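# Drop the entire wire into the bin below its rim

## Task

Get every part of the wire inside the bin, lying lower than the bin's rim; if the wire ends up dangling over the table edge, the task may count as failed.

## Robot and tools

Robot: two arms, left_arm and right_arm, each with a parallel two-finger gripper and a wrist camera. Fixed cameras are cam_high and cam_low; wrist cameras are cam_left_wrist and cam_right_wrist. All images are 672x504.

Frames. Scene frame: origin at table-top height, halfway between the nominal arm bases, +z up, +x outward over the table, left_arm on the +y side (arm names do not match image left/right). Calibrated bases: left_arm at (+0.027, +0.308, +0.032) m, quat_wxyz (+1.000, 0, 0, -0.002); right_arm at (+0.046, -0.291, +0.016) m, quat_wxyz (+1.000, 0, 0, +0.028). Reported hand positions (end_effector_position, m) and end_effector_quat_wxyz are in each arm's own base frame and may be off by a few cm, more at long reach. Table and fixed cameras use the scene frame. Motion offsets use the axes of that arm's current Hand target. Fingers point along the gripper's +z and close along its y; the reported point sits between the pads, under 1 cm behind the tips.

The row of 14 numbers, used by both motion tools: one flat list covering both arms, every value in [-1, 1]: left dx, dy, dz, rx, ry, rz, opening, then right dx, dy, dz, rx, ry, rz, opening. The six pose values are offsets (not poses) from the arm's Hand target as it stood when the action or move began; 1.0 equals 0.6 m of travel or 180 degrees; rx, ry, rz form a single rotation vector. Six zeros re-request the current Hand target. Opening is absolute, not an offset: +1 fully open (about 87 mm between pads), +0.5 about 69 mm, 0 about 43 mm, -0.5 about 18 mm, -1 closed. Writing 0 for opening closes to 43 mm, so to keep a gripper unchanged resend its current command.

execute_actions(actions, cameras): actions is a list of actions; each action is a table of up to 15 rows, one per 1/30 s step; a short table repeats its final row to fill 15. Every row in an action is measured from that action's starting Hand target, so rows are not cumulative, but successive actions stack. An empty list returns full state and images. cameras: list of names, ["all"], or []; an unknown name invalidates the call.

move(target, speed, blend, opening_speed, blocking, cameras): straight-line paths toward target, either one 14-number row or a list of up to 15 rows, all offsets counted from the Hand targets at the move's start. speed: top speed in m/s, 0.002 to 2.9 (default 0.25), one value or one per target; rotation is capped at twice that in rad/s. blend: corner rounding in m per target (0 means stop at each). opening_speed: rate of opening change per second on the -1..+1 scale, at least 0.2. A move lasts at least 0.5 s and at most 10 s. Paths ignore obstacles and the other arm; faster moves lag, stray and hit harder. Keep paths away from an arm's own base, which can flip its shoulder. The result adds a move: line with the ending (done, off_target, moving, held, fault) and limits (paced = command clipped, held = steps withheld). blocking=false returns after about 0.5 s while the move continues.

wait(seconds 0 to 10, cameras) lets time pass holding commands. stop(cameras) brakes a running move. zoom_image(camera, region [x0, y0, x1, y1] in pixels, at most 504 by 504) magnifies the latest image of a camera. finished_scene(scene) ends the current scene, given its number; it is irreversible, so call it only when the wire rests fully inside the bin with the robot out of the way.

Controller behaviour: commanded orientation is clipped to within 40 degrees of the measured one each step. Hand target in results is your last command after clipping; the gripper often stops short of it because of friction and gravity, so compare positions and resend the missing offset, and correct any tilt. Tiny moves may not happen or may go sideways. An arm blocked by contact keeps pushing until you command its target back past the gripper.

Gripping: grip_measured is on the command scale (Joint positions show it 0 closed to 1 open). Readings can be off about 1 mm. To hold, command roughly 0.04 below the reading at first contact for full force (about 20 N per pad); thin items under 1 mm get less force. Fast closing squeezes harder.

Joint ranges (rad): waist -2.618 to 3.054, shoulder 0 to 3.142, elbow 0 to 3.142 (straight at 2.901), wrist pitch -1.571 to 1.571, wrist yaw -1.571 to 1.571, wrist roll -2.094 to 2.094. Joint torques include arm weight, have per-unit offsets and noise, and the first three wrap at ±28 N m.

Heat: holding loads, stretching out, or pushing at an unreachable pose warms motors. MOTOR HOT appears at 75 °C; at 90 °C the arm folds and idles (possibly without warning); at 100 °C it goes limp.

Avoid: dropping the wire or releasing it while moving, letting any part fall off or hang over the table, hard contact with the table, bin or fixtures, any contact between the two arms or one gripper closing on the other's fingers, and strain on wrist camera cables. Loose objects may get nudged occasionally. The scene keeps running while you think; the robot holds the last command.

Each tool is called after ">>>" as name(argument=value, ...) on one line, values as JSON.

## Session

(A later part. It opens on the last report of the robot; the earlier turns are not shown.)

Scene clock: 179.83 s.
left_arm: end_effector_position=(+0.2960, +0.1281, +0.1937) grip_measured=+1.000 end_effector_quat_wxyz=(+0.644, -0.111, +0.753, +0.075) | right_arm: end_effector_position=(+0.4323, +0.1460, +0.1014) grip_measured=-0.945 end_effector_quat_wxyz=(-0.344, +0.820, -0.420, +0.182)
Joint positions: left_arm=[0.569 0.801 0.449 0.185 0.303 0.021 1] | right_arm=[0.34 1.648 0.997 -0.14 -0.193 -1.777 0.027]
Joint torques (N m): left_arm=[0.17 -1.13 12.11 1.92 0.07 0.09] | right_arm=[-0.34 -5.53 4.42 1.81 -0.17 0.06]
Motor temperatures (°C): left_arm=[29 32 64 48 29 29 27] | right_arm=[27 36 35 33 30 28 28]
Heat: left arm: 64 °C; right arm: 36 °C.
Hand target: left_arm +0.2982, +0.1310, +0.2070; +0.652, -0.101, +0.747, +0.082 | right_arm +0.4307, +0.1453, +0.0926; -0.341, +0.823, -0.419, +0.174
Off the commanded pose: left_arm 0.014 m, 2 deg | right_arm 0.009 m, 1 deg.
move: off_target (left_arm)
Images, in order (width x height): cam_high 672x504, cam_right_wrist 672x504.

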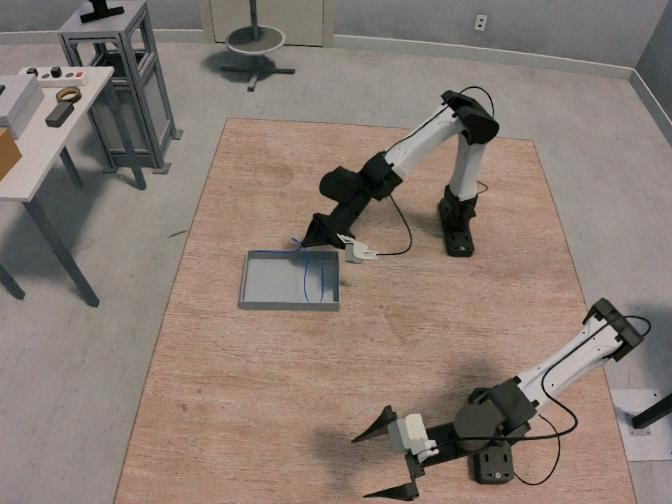

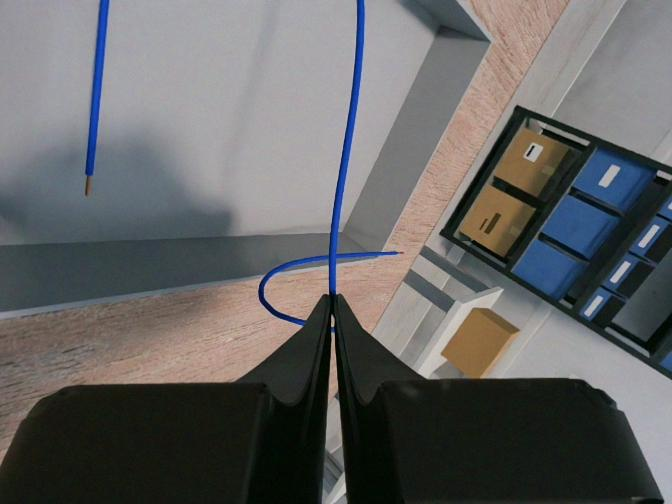

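>>> move(target=[0,0,0,0,0,0,1,-0.007,0.083,0.046,0,0,0,-1], speed=0.08, cameras=["cam_high","cam_low","cam_right_wrist"])

>>> zoom_image(camera="cam_high", region=[200, 180, 400, 330])

>>> zoom_image(camera="cam_low", region=[270, 210, 370, 310])

Scene clock: 195.63 s.
left_arm: end_effector_position=(+0.2960, +0.1281, +0.1937) grip_measured=+1.000 end_effector_quat_wxyz=(+0.644, -0.111, +0.753, +0.075) | right_arm: end_effector_position=(+0.4188, +0.1414, +0.0479) grip_measured=-0.945 end_effector_quat_wxyz=(-0.345, +0.820, -0.418, +0.183)
Joint positions: left_arm=[0.569 0.801 0.449 0.185 0.303 0.021 1] | right_arm=[0.34 1.708 0.815 0.107 -0.194 -1.779 0.027]
Joint torques (N m): left_arm=[0.17 -1.14 12.11 1.92 0.06 0.09] | right_arm=[-0.34 -5.26 3.75 1.8 -0.12 0.04]
Motor temperatures (°C): left_arm=[29 32 65 48 29 29 27] | right_arm=[27 36 35 34 30 28 28]
Heat: left arm: 65 °C; right arm: 36 °C.
Hand target: left_arm +0.2982, +0.1310, +0.2070; +0.652, -0.101, +0.747, +0.082 | right_arm +0.4156, +0.1394, +0.0379; -0.341, +0.823, -0.419, +0.174
Off the commanded pose: left_arm 0.014 m, 2 deg | right_arm 0.011 m, 1 deg.
move: off_target (left_arm, right_arm)
Images, in order (width x height): cam_high 672x504, cam_low 672x504, cam_right_wrist 672x504.

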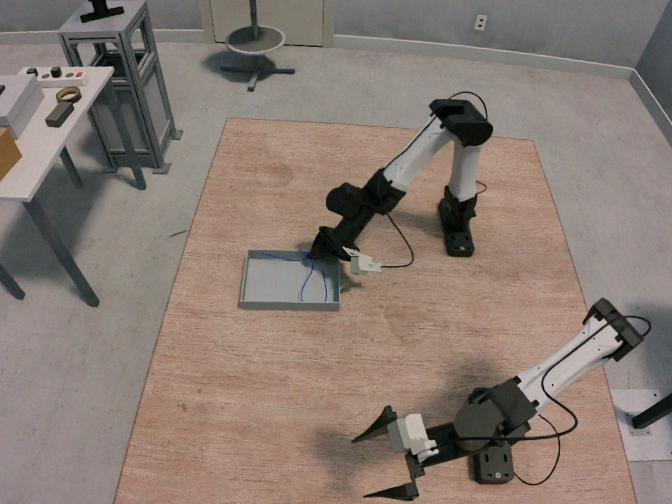

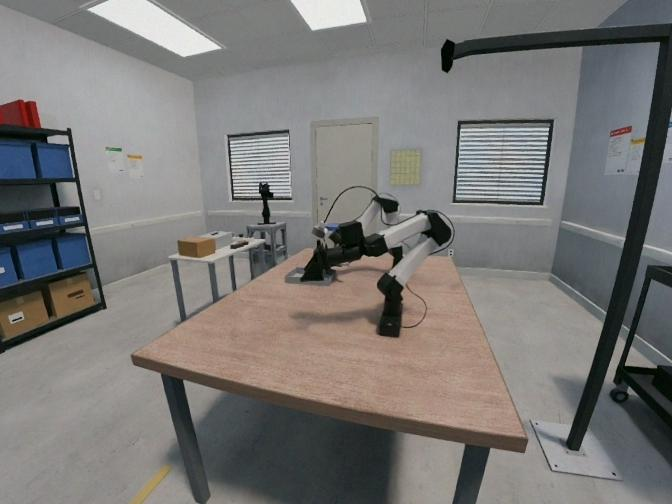

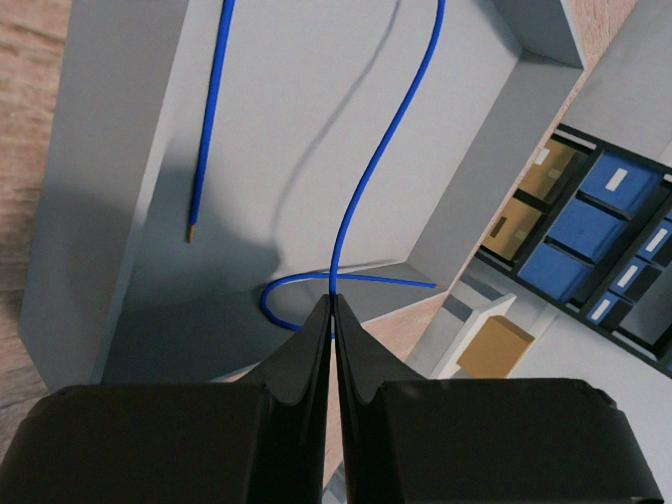

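Scaled by 2.520 from the camera's 672x504 image, which has a finer 960x720 frame.

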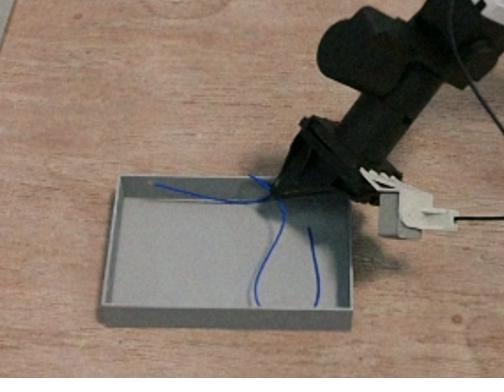

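Scaled by 5.040 from the camera's 672x504 image, which has a finer 960x720 frame.

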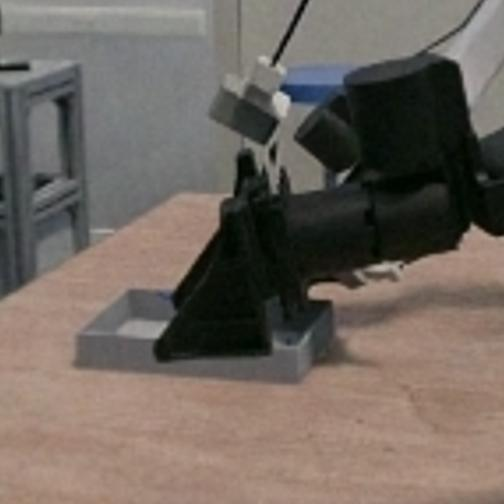

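>>> move(target=[[0,0,0,0,0,0,1,-0.008,0.017,0.025,0,0,0,-1],[0,0,0,0,0,0,1,-0.008,0.017,0.025,0,0,0,-0.6]], speed=0.06, opening_speed=0.3, cameras=["cam_high","cam_right_wrist"])

>>> zoom_image(camera="cam_high", region=[200, 180, 400, 330])

Scene clock: 210.47 s.
left_arm: end_effector_position=(+0.2960, +0.1281, +0.1936) grip_measured=+1.000 end_effector_quat_wxyz=(+0.644, -0.111, +0.753, +0.075) | right_arm: end_effector_position=(+0.4219, +0.1425, +0.0316) grip_measured=-0.600 end_effector_quat_wxyz=(-0.347, +0.819, -0.417, +0.185)
Joint positions: left_arm=[0.569 0.801 0.449 0.184 0.303 0.021 1] | right_arm=[0.34 1.764 0.793 0.192 -0.194 -1.779 0.2]
Joint torques (N m): left_arm=[0.17 -1.14 12.1 1.92 0.06 0.09] | right_arm=[1.29 -5.03 3.47 1.79 -0.06 0.17]
Motor temperatures (°C): left_arm=[29 32 66 49 29 29 27] | right_arm=[27 35 34 34 30 28 28]
Heat: left arm: 66 °C; right arm: 35 °C.
Hand target: left_arm +0.2982, +0.1310, +0.2070; +0.652, -0.101, +0.747, +0.082 | right_arm +0.4154, +0.1452, +0.0199; -0.341, +0.823, -0.419, +0.174
Off the commanded pose: left_arm 0.014 m, 2 deg | right_arm 0.013 m, 2 deg.
move: off_target (left_arm, right_arm); target 2's new opening was sent with right_arm's hand 0.013 m and 2 deg from that target
Images, in order (width x height): cam_high 672x504, cam_right_wrist 672x504.

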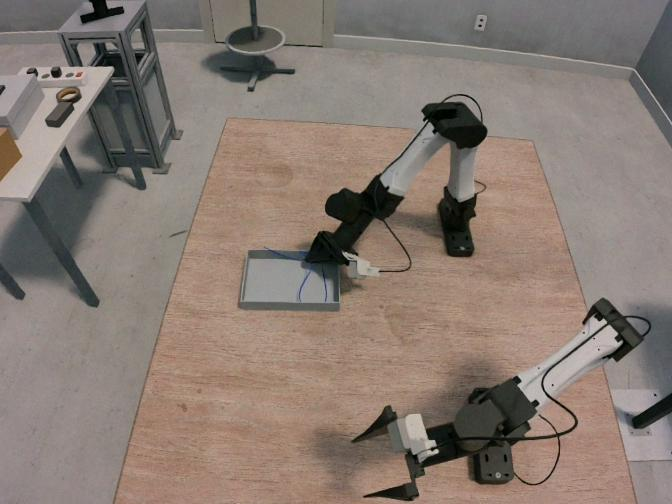

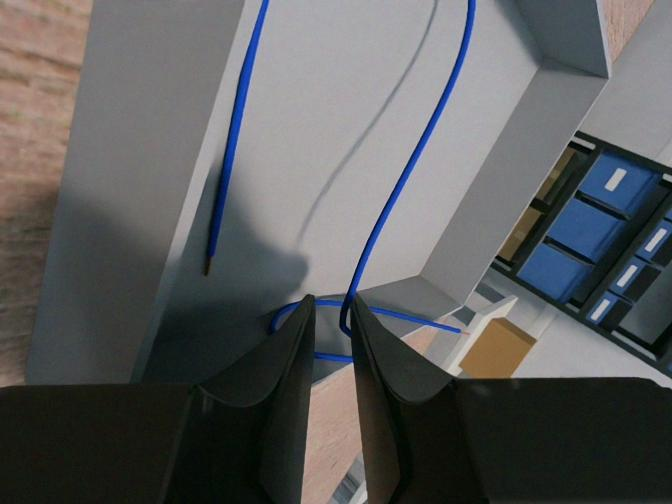

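Scaled by 2.520 from the camera's 672x504 image, which has a finer 960x720 frame.

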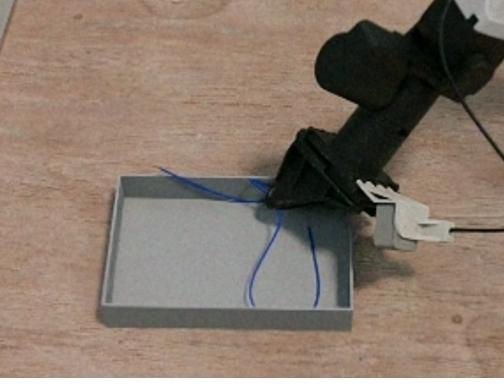

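>>> move(target=[0,0,0,0,0,0,1,0,0,-0.2,0,0,0,-0.6], speed=0.08, cameras=["cam_high","cam_low","cam_right_wrist"])

>>> zoom_image(camera="cam_high", region=[200, 180, 400, 330])

>>> zoom_image(camera="cam_low", region=[270, 210, 370, 310])

Scene clock: 218.70 s.
left_arm: end_effector_position=(+0.2960, +0.1281, +0.1936) grip_measured=+1.000 end_effector_quat_wxyz=(+0.644, -0.111, +0.753, +0.075) | right_arm: end_effector_position=(+0.3520, +0.0969, +0.1066) grip_measured=-0.600 end_effector_quat_wxyz=(-0.341, +0.821, -0.420, +0.180)
Joint positions: left_arm=[0.569 0.801 0.449 0.184 0.303 0.021 1] | right_arm=[0.255 1.279 0.703 -0.235 -0.252 -1.841 0.2]
Joint torques (N m): left_arm=[0.17 -1.14 12.1 1.92 0.07 0.08] | right_arm=[-0.31 -4.81 4.51 1.56 -0.18 0.05]
Motor temperatures (°C): left_arm=[29 32 66 49 29 29 27] | right_arm=[27 35 34 34 30 28 28]
Heat: left arm: 66 °C; right arm: 35 °C.
Hand target: left_arm +0.2982, +0.1310, +0.2070; +0.652, -0.101, +0.747, +0.082 | right_arm +0.3468, +0.0953, +0.1048; -0.341, +0.823, -0.419, +0.174
Off the commanded pose: left_arm 0.014 m, 2 deg | right_arm 0.006 m, 1 deg.
move: off_target (left_arm)
Images, in order (width x height): cam_high 672x504, cam_low 672x504, cam_right_wrist 672x504.

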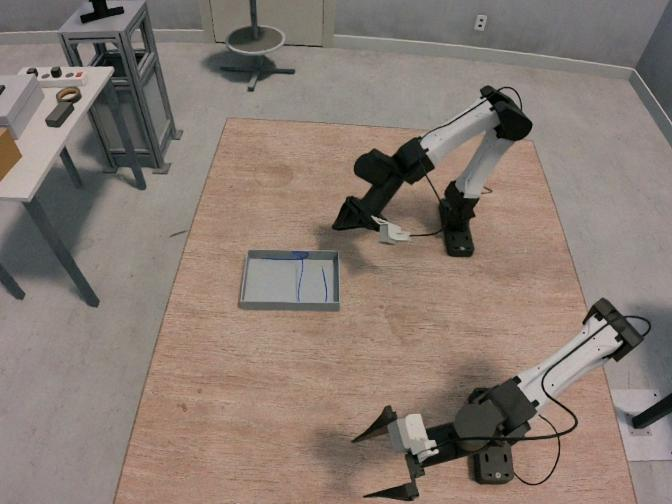

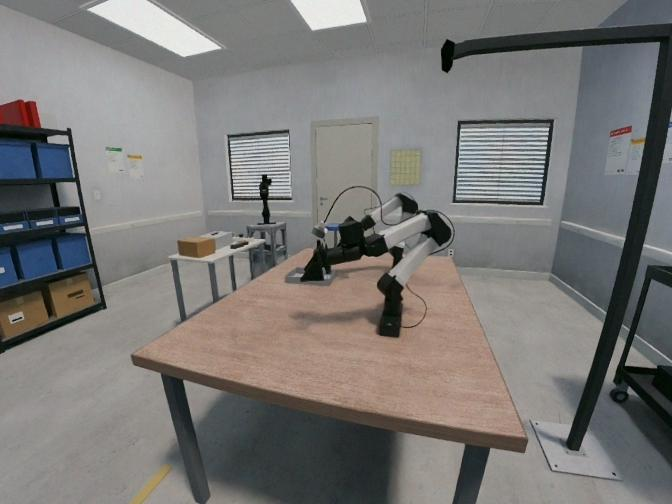

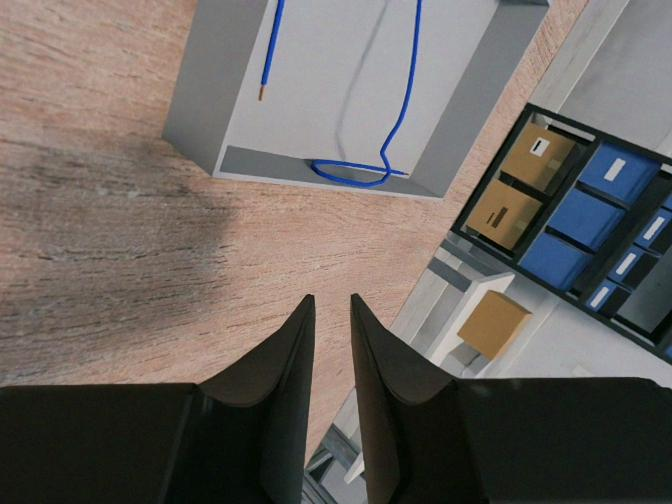

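Scaled by 2.520 from the camera's 672x504 image, which has a finer 960x720 frame.

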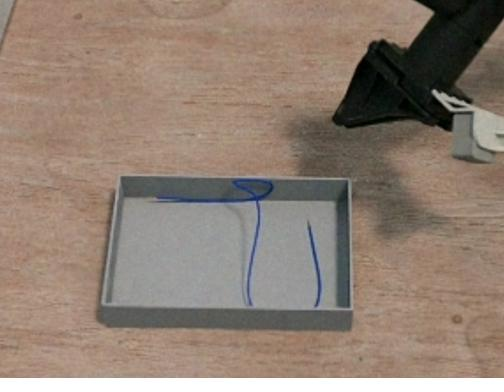

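Scaled by 5.040 from the camera's 672x504 image, which has a finer 960x720 frame.

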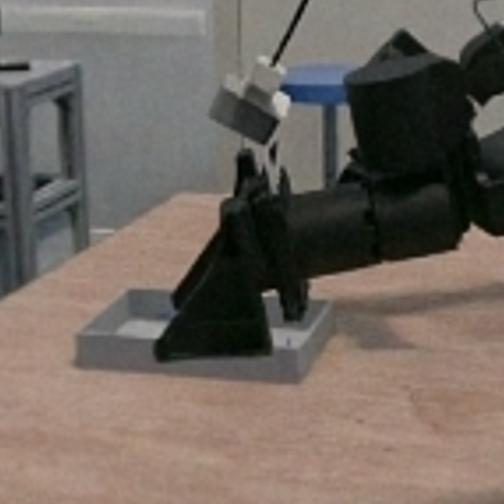

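>>> move(target=[[0,0,0,0,0,0,1,0.099,-0.162,-0.109,-0.022,0.205,0.656,-1],[0,0,0,0,0,0,1,0.13,-0.111,0.099,-0.022,0.205,0.656,-1]], speed=0.25, blend=0.02, cameras=["cam_high","cam_right_wrist"])

>>> zoom_image(camera="cam_high", region=[230, 210, 350, 320])

Scene clock: 249.73 s.
left_arm: end_effector_position=(+0.2960, +0.1281, +0.1936) grip_measured=+1.000 end_effector_quat_wxyz=(+0.644, -0.111, +0.753, +0.075) | right_arm: end_effector_position=(+0.4619, +0.0798, +0.1141) grip_measured=-0.980 end_effector_quat_wxyz=(+0.174, +0.001, +0.985, -0.004)
Joint positions: left_arm=[0.569 0.801 0.449 0.184 0.303 0.021 1] | right_arm=[0.182 2.193 2.092 -1.128 0.071 0.172 0.01]
Joint torques (N m): left_arm=[0.17 -1.14 12.11 1.92 0.07 0.09] | right_arm=[0.83 -9.24 5.75 1.15 0.04 0.11]
Motor temperatures (°C): left_arm=[29 31 68 50 29 29 27] | right_arm=[27 35 35 33 30 28 27]
Heat: left arm: 68 °C; right arm: 35 °C.
Hand target: left_arm +0.2982, +0.1310, +0.2070; +0.652, -0.101, +0.747, +0.082 | right_arm +0.4648, +0.0848, +0.1099; +0.174, +0.001, +0.985, +0.000
Off the commanded pose: left_arm 0.014 m, 2 deg | right_arm 0.007 m, 1 deg.
move: off_target (left_arm)
Images, in order (width x height): cam_high 672x504, cam_right_wrist 672x504.

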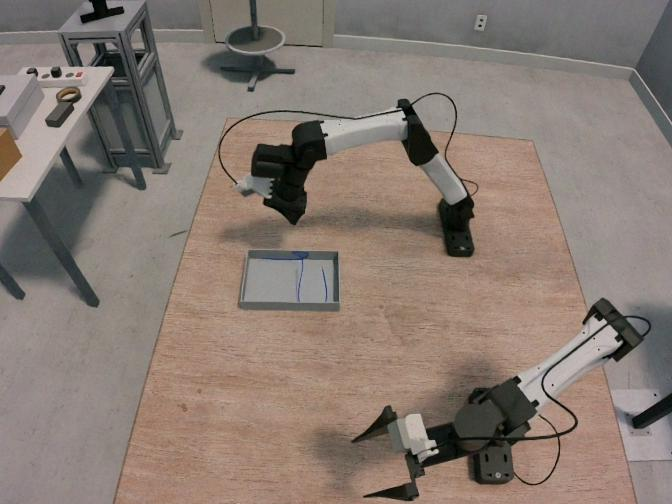

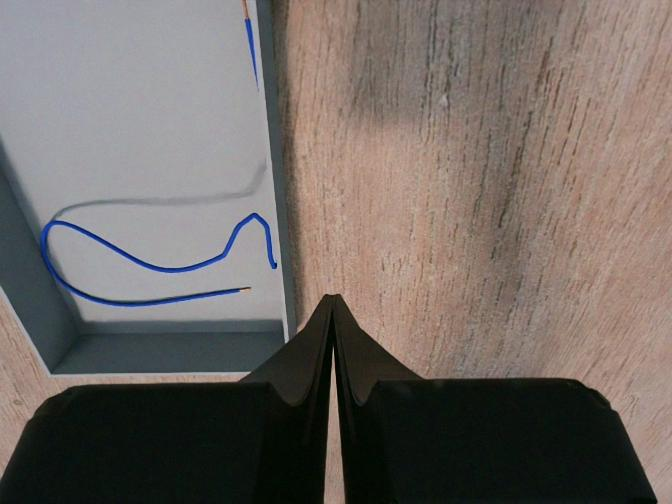

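Scaled by 4.200 from the camera's 672x504 image, which has a finer 960x720 frame.

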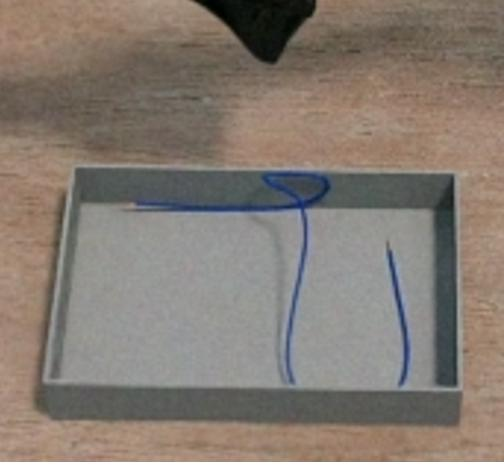

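>>> move(target=[-0.25,0,-0.034,0,0,0,1,0,0,-0.15,0,0,0,-1], speed=0.3, cameras=["cam_low","cam_high","cam_right_wrist"])

>>> zoom_image(camera="cam_low", region=[275, 250, 345, 300])

>>> zoom_image(camera="cam_right_wrist", region=[0, 100, 340, 400])

Scene clock: 266.37 s.
left_arm: end_effector_position=(+0.2994, +0.1317, +0.3500) grip_measured=+1.000 end_effector_quat_wxyz=(+0.648, -0.109, +0.750, +0.077) | right_arm: end_effector_position=(+0.4353, +0.0810, +0.1830) grip_measured=-0.980 end_effector_quat_wxyz=(+0.163, +0.001, +0.987, -0.004)
Joint positions: left_arm=[0.577 0.926 1.113 -0.345 0.311 0.022 1] | right_arm=[0.195 2.193 2.382 -1.44 0.071 0.185 0.01]
Joint torques (N m): left_arm=[0.1 -1.54 10.55 1.92 0.05 0.08] | right_arm=[1.01 -11 6.82 0.93 0.18 0.1]
Motor temperatures (°C): left_arm=[29 31 68 51 29 29 27] | right_arm=[27 40 36 33 30 28 27]
Heat: left arm: 68 °C; right arm: 40 °C.
Hand target: left_arm +0.2982, +0.1324, +0.3583; +0.652, -0.101, +0.747, +0.083 | right_arm +0.4339, +0.0847, +0.1944; +0.173, +0.001, +0.985, +0.000
Off the commanded pose: left_arm 0.008 m, 1 deg | right_arm 0.012 m, 1 deg.
move: off_target (right_arm)
Images, in order (width x height): cam_high 672x504, cam_low 672x504, cam_right_wrist 672x504.

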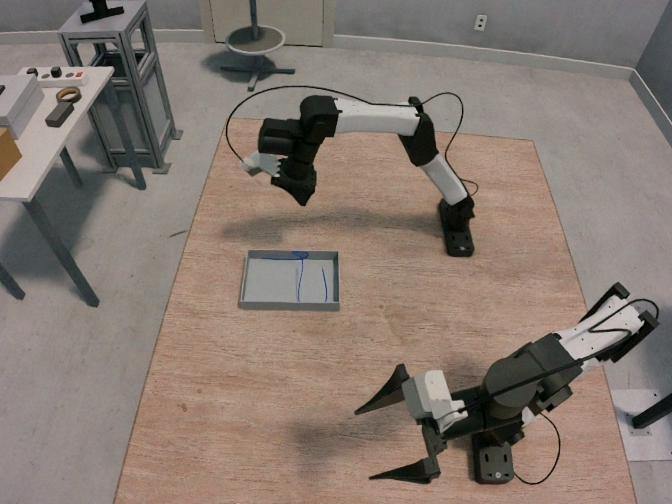

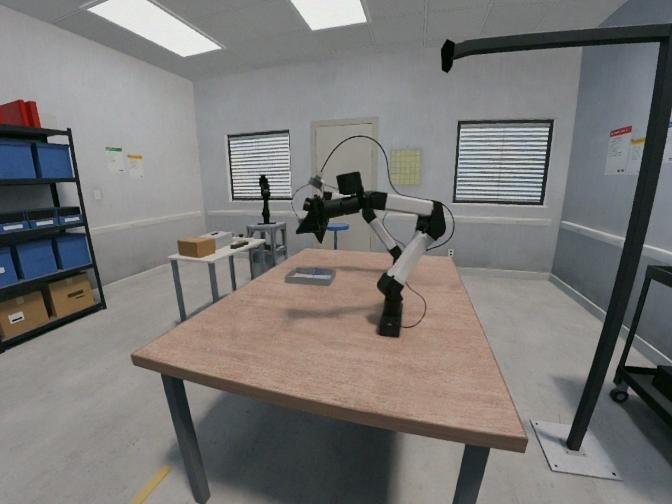

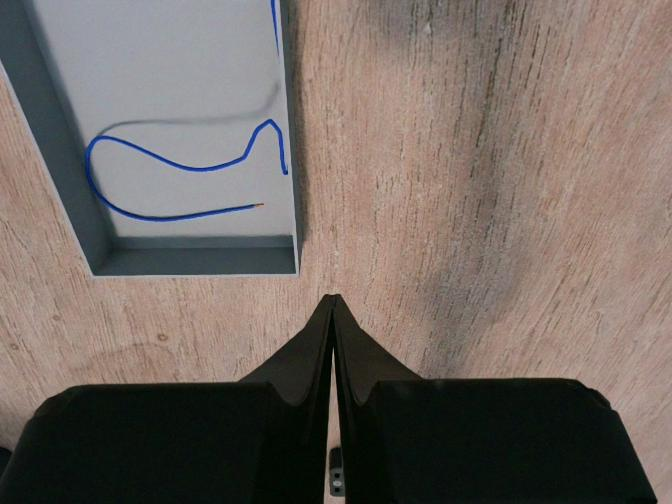

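Scaled by 7.200 from the camera's 672x504 image, which has a finer 960x720 frame.

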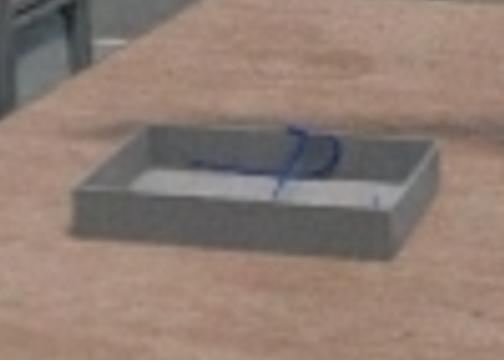

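Scaled by 1.482 from the camera's 672x504 image, which has a finer 960x720 frame.

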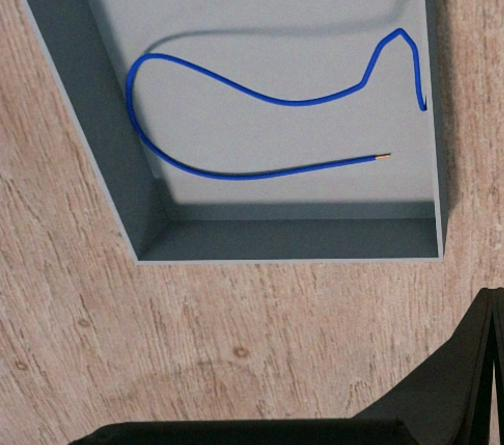

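>>> move(target=[0,0,0,0,0,0,1,0.004,0.067,0.208,0,0,0,-1], speed=0.15, cameras=["cam_low","cam_right_wrist"])

>>> zoom_image(camera="cam_low", region=[275, 250, 345, 300])

Scene clock: 280.47 s.
left_arm: end_effector_position=(+0.2993, +0.1317, +0.3499) grip_measured=+1.000 end_effector_quat_wxyz=(+0.647, -0.109, +0.750, +0.077) | right_arm: end_effector_position=(+0.4740, +0.1236, +0.0859) grip_measured=-0.980 end_effector_quat_wxyz=(+0.179, -0.001, +0.984, +0.006)
Joint positions: left_arm=[0.577 0.926 1.113 -0.345 0.311 0.022 1] | right_arm=[0.263 2.273 2.109 -1.056 0.08 0.248 0.01]
Joint torques (N m): left_arm=[0.1 -1.54 10.55 1.92 0.05 0.09] | right_arm=[0.79 -9.54 4.93 1.24 0.28 0.13]
Motor temperatures (°C): left_arm=[29 31 64 50 29 29 27] | right_arm=[27 43 37 32 30 28 27]
Heat: left arm: 64 °C; right arm: 43 °C.
Hand target: left_arm +0.2982, +0.1324, +0.3584; +0.652, -0.101, +0.747, +0.083 | right_arm +0.4745, +0.1250, +0.0766; +0.174, +0.001, +0.985, +0.000
Off the commanded pose: left_arm 0.009 m, 1 deg | right_arm 0.010 m, 1 deg.
move: done
Images, in order (width x height): cam_low 672x504, cam_right_wrist 672x504.

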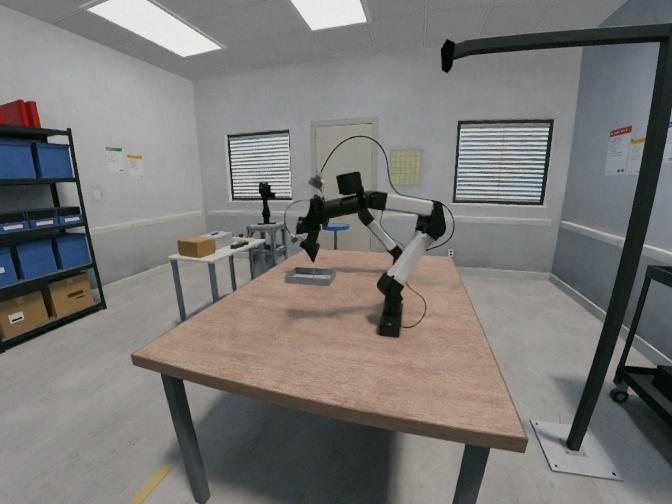

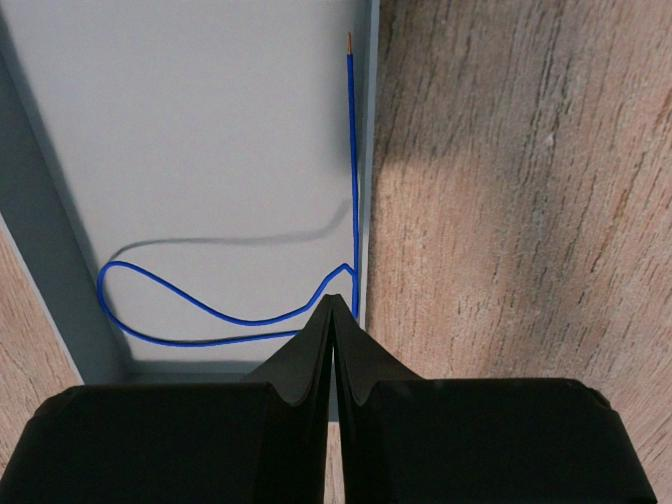

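Scaled by 7.200 from the camera's 672x504 image, which has a finer 960x720 frame.

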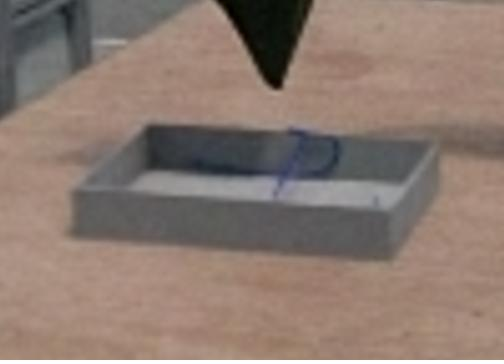

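>>> move(target=[0,0,0,0,0,0,1,0.04,-0.008,0.108,0,0,0,-1], speed=0.06, cameras=["cam_low","cam_right_wrist"])

>>> zoom_image(camera="cam_low", region=[275, 250, 345, 300])

Scene clock: 287.83 s.
left_arm: end_effector_position=(+0.2993, +0.1317, +0.3499) grip_measured=+1.000 end_effector_quat_wxyz=(+0.647, -0.109, +0.750, +0.077) | right_arm: end_effector_position=(+0.4761, +0.1241, +0.0215) grip_measured=-0.980 end_effector_quat_wxyz=(+0.184, +0.000, +0.983, +0.007)
Joint positions: left_arm=[0.577 0.926 1.113 -0.345 0.311 0.022 1] | right_arm=[0.263 2.284 1.869 -0.793 0.08 0.248 0.01]
Joint torques (N m): left_arm=[0.12 -1.54 10.55 1.91 0.05 0.09] | right_arm=[-0.13 -9.16 4.29 1.28 0.27 0.07]
Motor temperatures (°C): left_arm=[29 31 63 50 29 29 27] | right_arm=[27 43 37 33 30 28 27]
Heat: left arm: 63 °C; right arm: 43 °C.
Hand target: left_arm +0.2982, +0.1324, +0.3584; +0.652, -0.101, +0.747, +0.083 | right_arm +0.4740, +0.1202, +0.0073; +0.174, +0.001, +0.985, +0.000
Off the commanded pose: left_arm 0.009 m, 1 deg | right_arm 0.015 m, 1 deg.
move: off_target (right_arm)
Images, in order (width x height): cam_low 672x504, cam_right_wrist 672x504.

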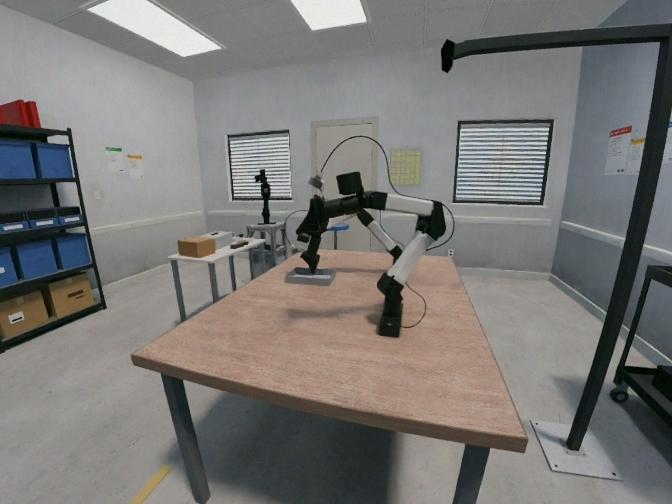

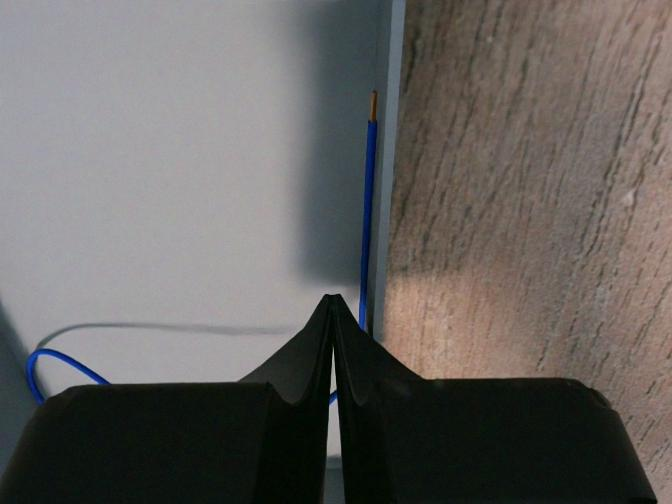

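Scaled by 7.200 from the camera's 672x504 image, which has a finer 960x720 frame.

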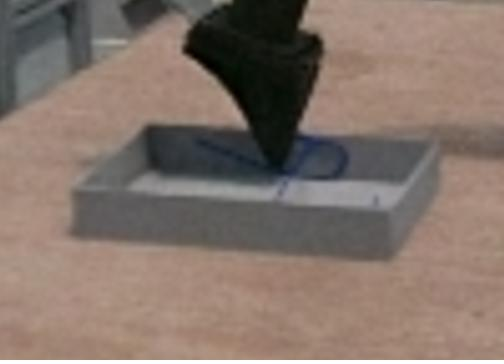

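>>> move(target=[[0,0,0,0,0,0,1,0.009,0,-0.083,0,0,0,-1],[0,0,0,0,0,0,1,0.036,-0.004,-0.006,0,0,0,-1]], speed=0.08, cameras=["cam_low","cam_right_wrist"])

>>> zoom_image(camera="cam_low", region=[275, 250, 345, 300])

Scene clock: 297.93 s.
left_arm: end_effector_position=(+0.2993, +0.1317, +0.3499) grip_measured=+1.000 end_effector_quat_wxyz=(+0.647, -0.109, +0.750, +0.077) | right_arm: end_effector_position=(+0.4549, +0.1196, +0.0109) grip_measured=-0.980 end_effector_quat_wxyz=(+0.178, +0.000, +0.984, +0.006)
Joint positions: left_arm=[0.577 0.926 1.113 -0.345 0.311 0.022 1] | right_arm=[0.265 2.217 1.717 -0.721 0.081 0.252 0.01]
Joint torques (N m): left_arm=[0.09 -1.54 10.55 1.91 0.05 0.08] | right_arm=[0.38 -9.58 4.16 1.22 0.27 0.08]
Motor temperatures (°C): left_arm=[29 31 62 50 29 29 27] | right_arm=[27 43 36 33 30 28 27]
Heat: left arm: 62 °C; right arm: 43 °C.
Hand target: left_arm +0.2982, +0.1324, +0.3584; +0.652, -0.101, +0.747, +0.083 | right_arm +0.4525, +0.1178, +0.0033; +0.174, +0.001, +0.985, +0.000
Off the commanded pose: left_arm 0.009 m, 1 deg | right_arm 0.008 m, 1 deg.
move: done
Images, in order (width x height): cam_low 672x504, cam_right_wrist 672x504.

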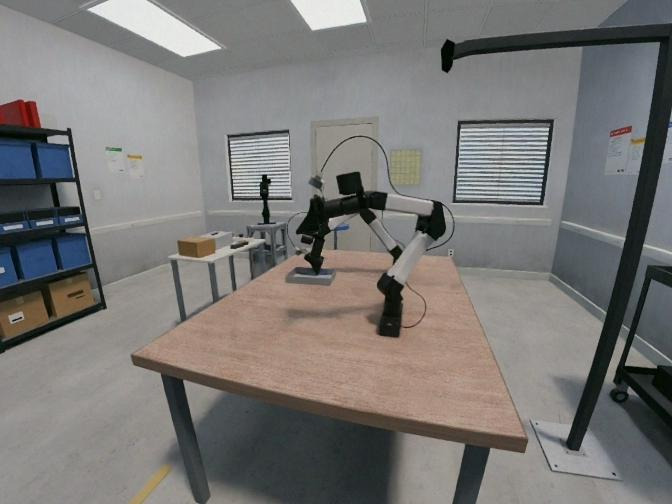

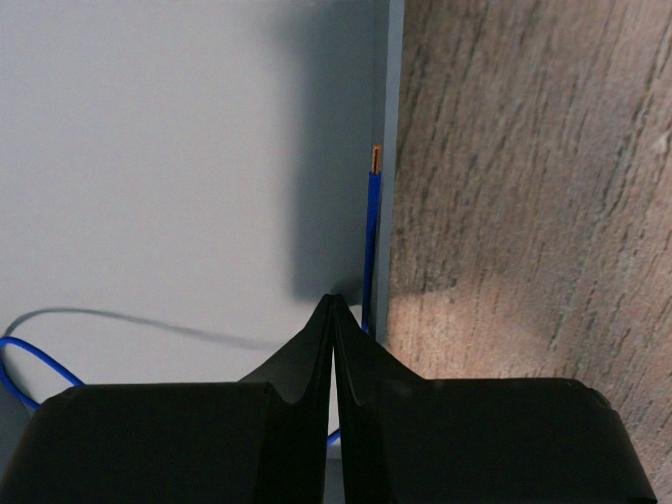

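Scaled by 7.200 from the camera's 672x504 image, which has a finer 960x720 frame.

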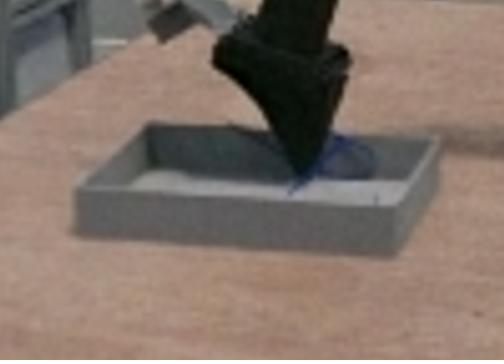

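>>> move(target=[0,0,0,0,0,0,1,-0.0,0,-0.16,0,0,0,-1], speed=0.12, cameras=["cam_high","cam_low","cam_right_wrist"])

>>> zoom_image(camera="cam_low", region=[275, 250, 345, 300])

>>> zoom_image(camera="cam_high", region=[230, 210, 350, 320])

Scene clock: 307.63 s.
left_arm: end_effector_position=(+0.2993, +0.1317, +0.3499) grip_measured=+1.000 end_effector_quat_wxyz=(+0.647, -0.109, +0.750, +0.077) | right_arm: end_effector_position=(+0.4162, +0.1154, +0.0754) grip_measured=-0.980 end_effector_quat_wxyz=(+0.154, -0.001, +0.988, -0.001)
Joint positions: left_arm=[0.577 0.926 1.113 -0.345 0.311 0.022 1] | right_arm=[0.28 2.067 1.749 -0.955 0.086 0.265 0.01]
Joint torques (N m): left_arm=[0.1 -1.52 10.55 1.91 0.06 0.08] | right_arm=[0.69 -11.64 6.9 0.92 0.29 0.16]
Motor temperatures (°C): left_arm=[29 31 61 50 29 29 27] | right_arm=[27 44 36 33 30 28 27]
Heat: left arm: 61 °C; right arm: 44 °C.
Hand target: left_arm +0.2982, +0.1324, +0.3584; +0.652, -0.101, +0.747, +0.083 | right_arm +0.4197, +0.1178, +0.0937; +0.174, +0.001, +0.985, +0.000
Off the commanded pose: left_arm 0.009 m, 1 deg | right_arm 0.019 m, 2 deg.
move: off_target (right_arm)
Images, in order (width x height): cam_high 672x504, cam_low 672x504, cam_right_wrist 672x504.

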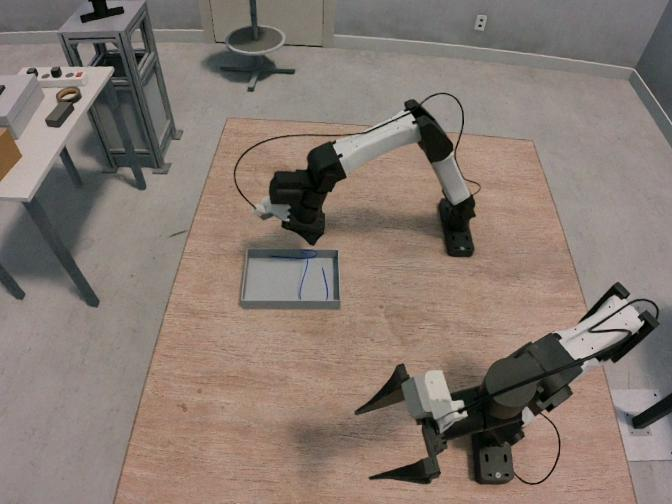

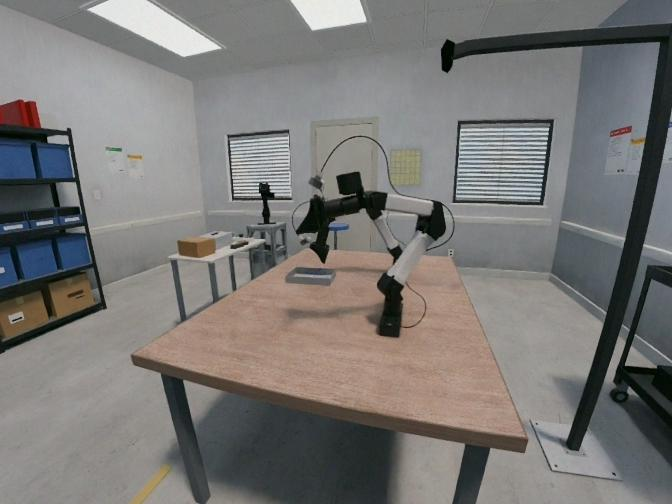

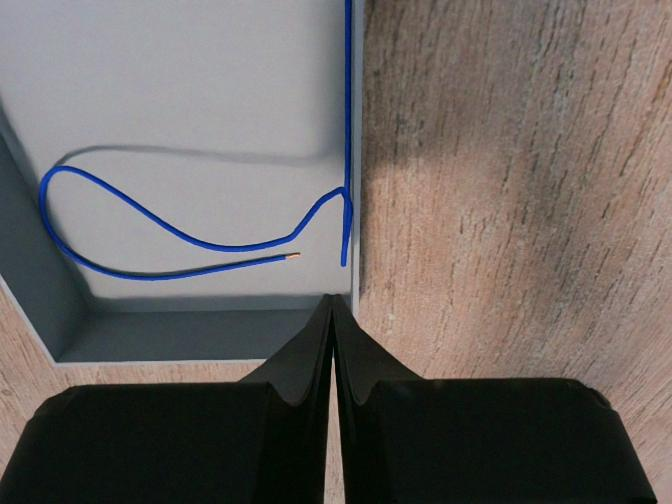

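Scaled by 7.200 from the camera's 672x504 image, which has a finer 960x720 frame.

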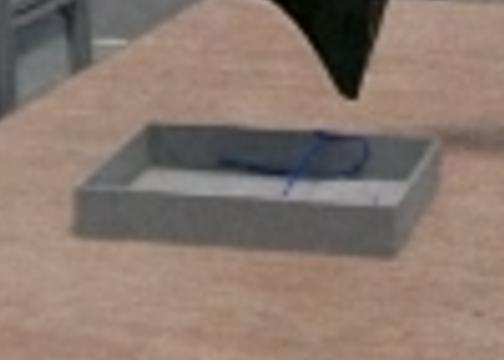

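Scaled by 4.200 from the camera's 672x504 image, which has a finer 960x720 frame.

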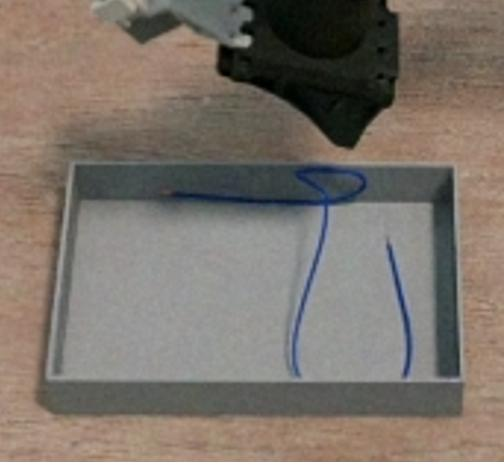

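>>> move(target=[0,0,0,0,0,0,1,-0.035,-0.017,0.055,0,0,0,-1], speed=0.1, cameras=["cam_low","cam_right_wrist"])

Scene clock: 321.90 s.
left_arm: end_effector_position=(+0.2993, +0.1317, +0.3499) grip_measured=+1.000 end_effector_quat_wxyz=(+0.647, -0.109, +0.750, +0.077) | right_arm: end_effector_position=(+0.4430, +0.1072, +0.0702) grip_measured=-0.980 end_effector_quat_wxyz=(+0.168, +0.002, +0.986, -0.002)
Joint positions: left_arm=[0.577 0.926 1.113 -0.345 0.311 0.022 1] | right_arm=[0.249 2.14 1.835 -0.939 0.086 0.238 0.01]
Joint torques (N m): left_arm=[0.09 -1.54 10.55 1.91 0.05 0.09] | right_arm=[-0.14 -8.73 7.21 1.17 0.17 0]
Motor temperatures (°C): left_arm=[29 31 60 50 29 29 27] | right_arm=[27 44 38 32 30 28 27]
Heat: left arm: 60 °C; right arm: 44 °C.
Hand target: left_arm +0.2982, +0.1324, +0.3584; +0.652, -0.101, +0.747, +0.083 | right_arm +0.4507, +0.1076, +0.0697; +0.174, +0.001, +0.985, +0.000
Off the commanded pose: left_arm 0.009 m, 1 deg | right_arm 0.008 m, 1 deg.
move: done
Images, in order (width x height): cam_low 672x504, cam_right_wrist 672x504.

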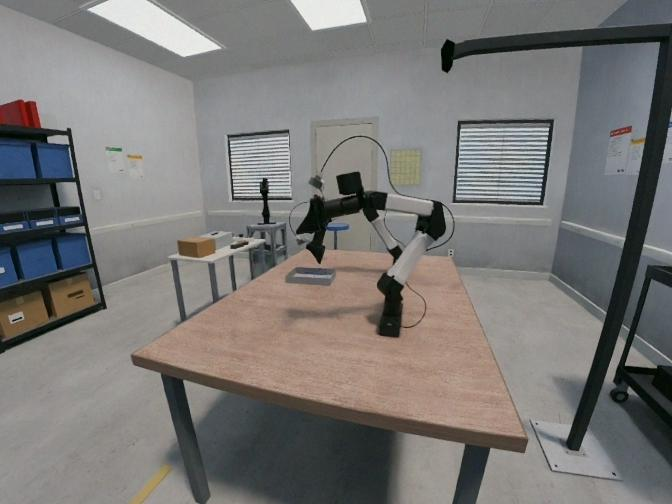

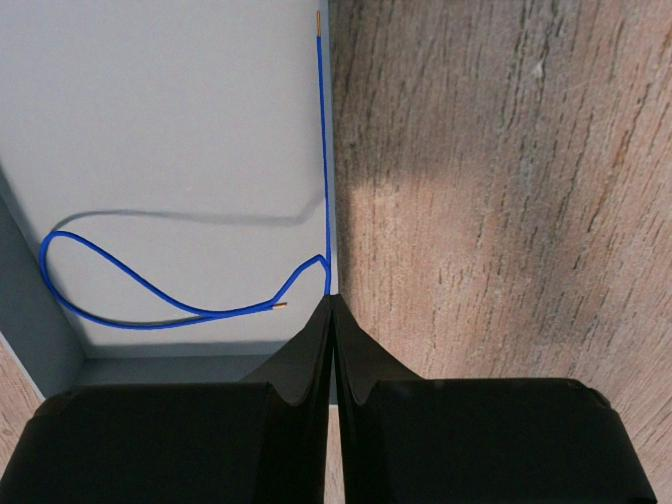

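>>> move(target=[0,0,0,0,0,0,1,0.047,0.017,-0.017,0,0,0,-1], speed=0.1, cameras=["cam_low","cam_right_wrist"])

>>> zoom_image(camera="cam_low", region=[275, 250, 345, 300])

Scene clock: 331.37 s.
left_arm: end_effector_position=(+0.2993, +0.1317, +0.3499) grip_measured=+1.000 end_effector_quat_wxyz=(+0.647, -0.109, +0.750, +0.077) | right_arm: end_effector_position=(+0.4205, +0.1176, +0.0599) grip_measured=-0.980 end_effector_quat_wxyz=(+0.158, -0.003, +0.987, +0.001)
Joint positions: left_arm=[0.577 0.926 1.113 -0.345 0.311 0.022 1] | right_arm=[0.282 2.083 1.71 -0.891 0.086 0.264 0.01]
Joint torques (N m): left_arm=[0.1 -1.54 10.54 1.91 0.05 0.09] | right_arm=[0.44 -11.73 4.12 1.11 0.29 0.13]
Motor temperatures (°C): left_arm=[29 31 60 51 29 29 27] | right_arm=[27 43 37 32 30 28 27]
Heat: left arm: 60 °C; right arm: 43 °C.
Hand target: left_arm +0.2982, +0.1324, +0.3584; +0.652, -0.101, +0.747, +0.083 | right_arm +0.4207, +0.1179, +0.0698; +0.174, +0.001, +0.985, +0.000
Off the commanded pose: left_arm 0.009 m, 1 deg | right_arm 0.010 m, 2 deg.
move: done
Images, in order (width x height): cam_low 672x504, cam_right_wrist 672x504.

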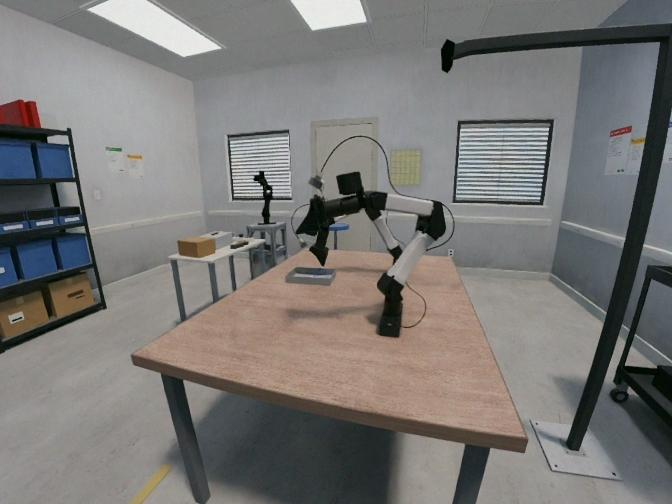

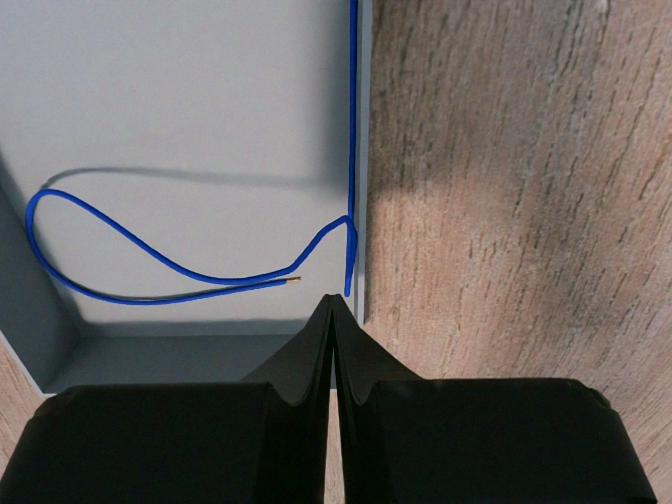

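Scaled by 7.200 from the camera's 672x504 image, which has a finer 960x720 frame.

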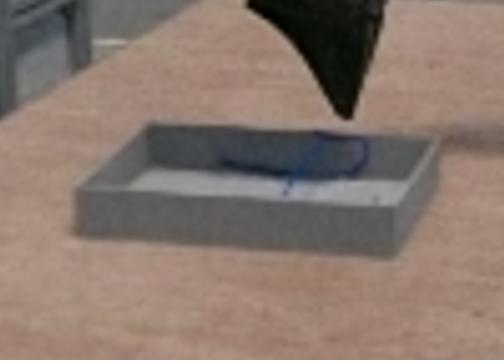

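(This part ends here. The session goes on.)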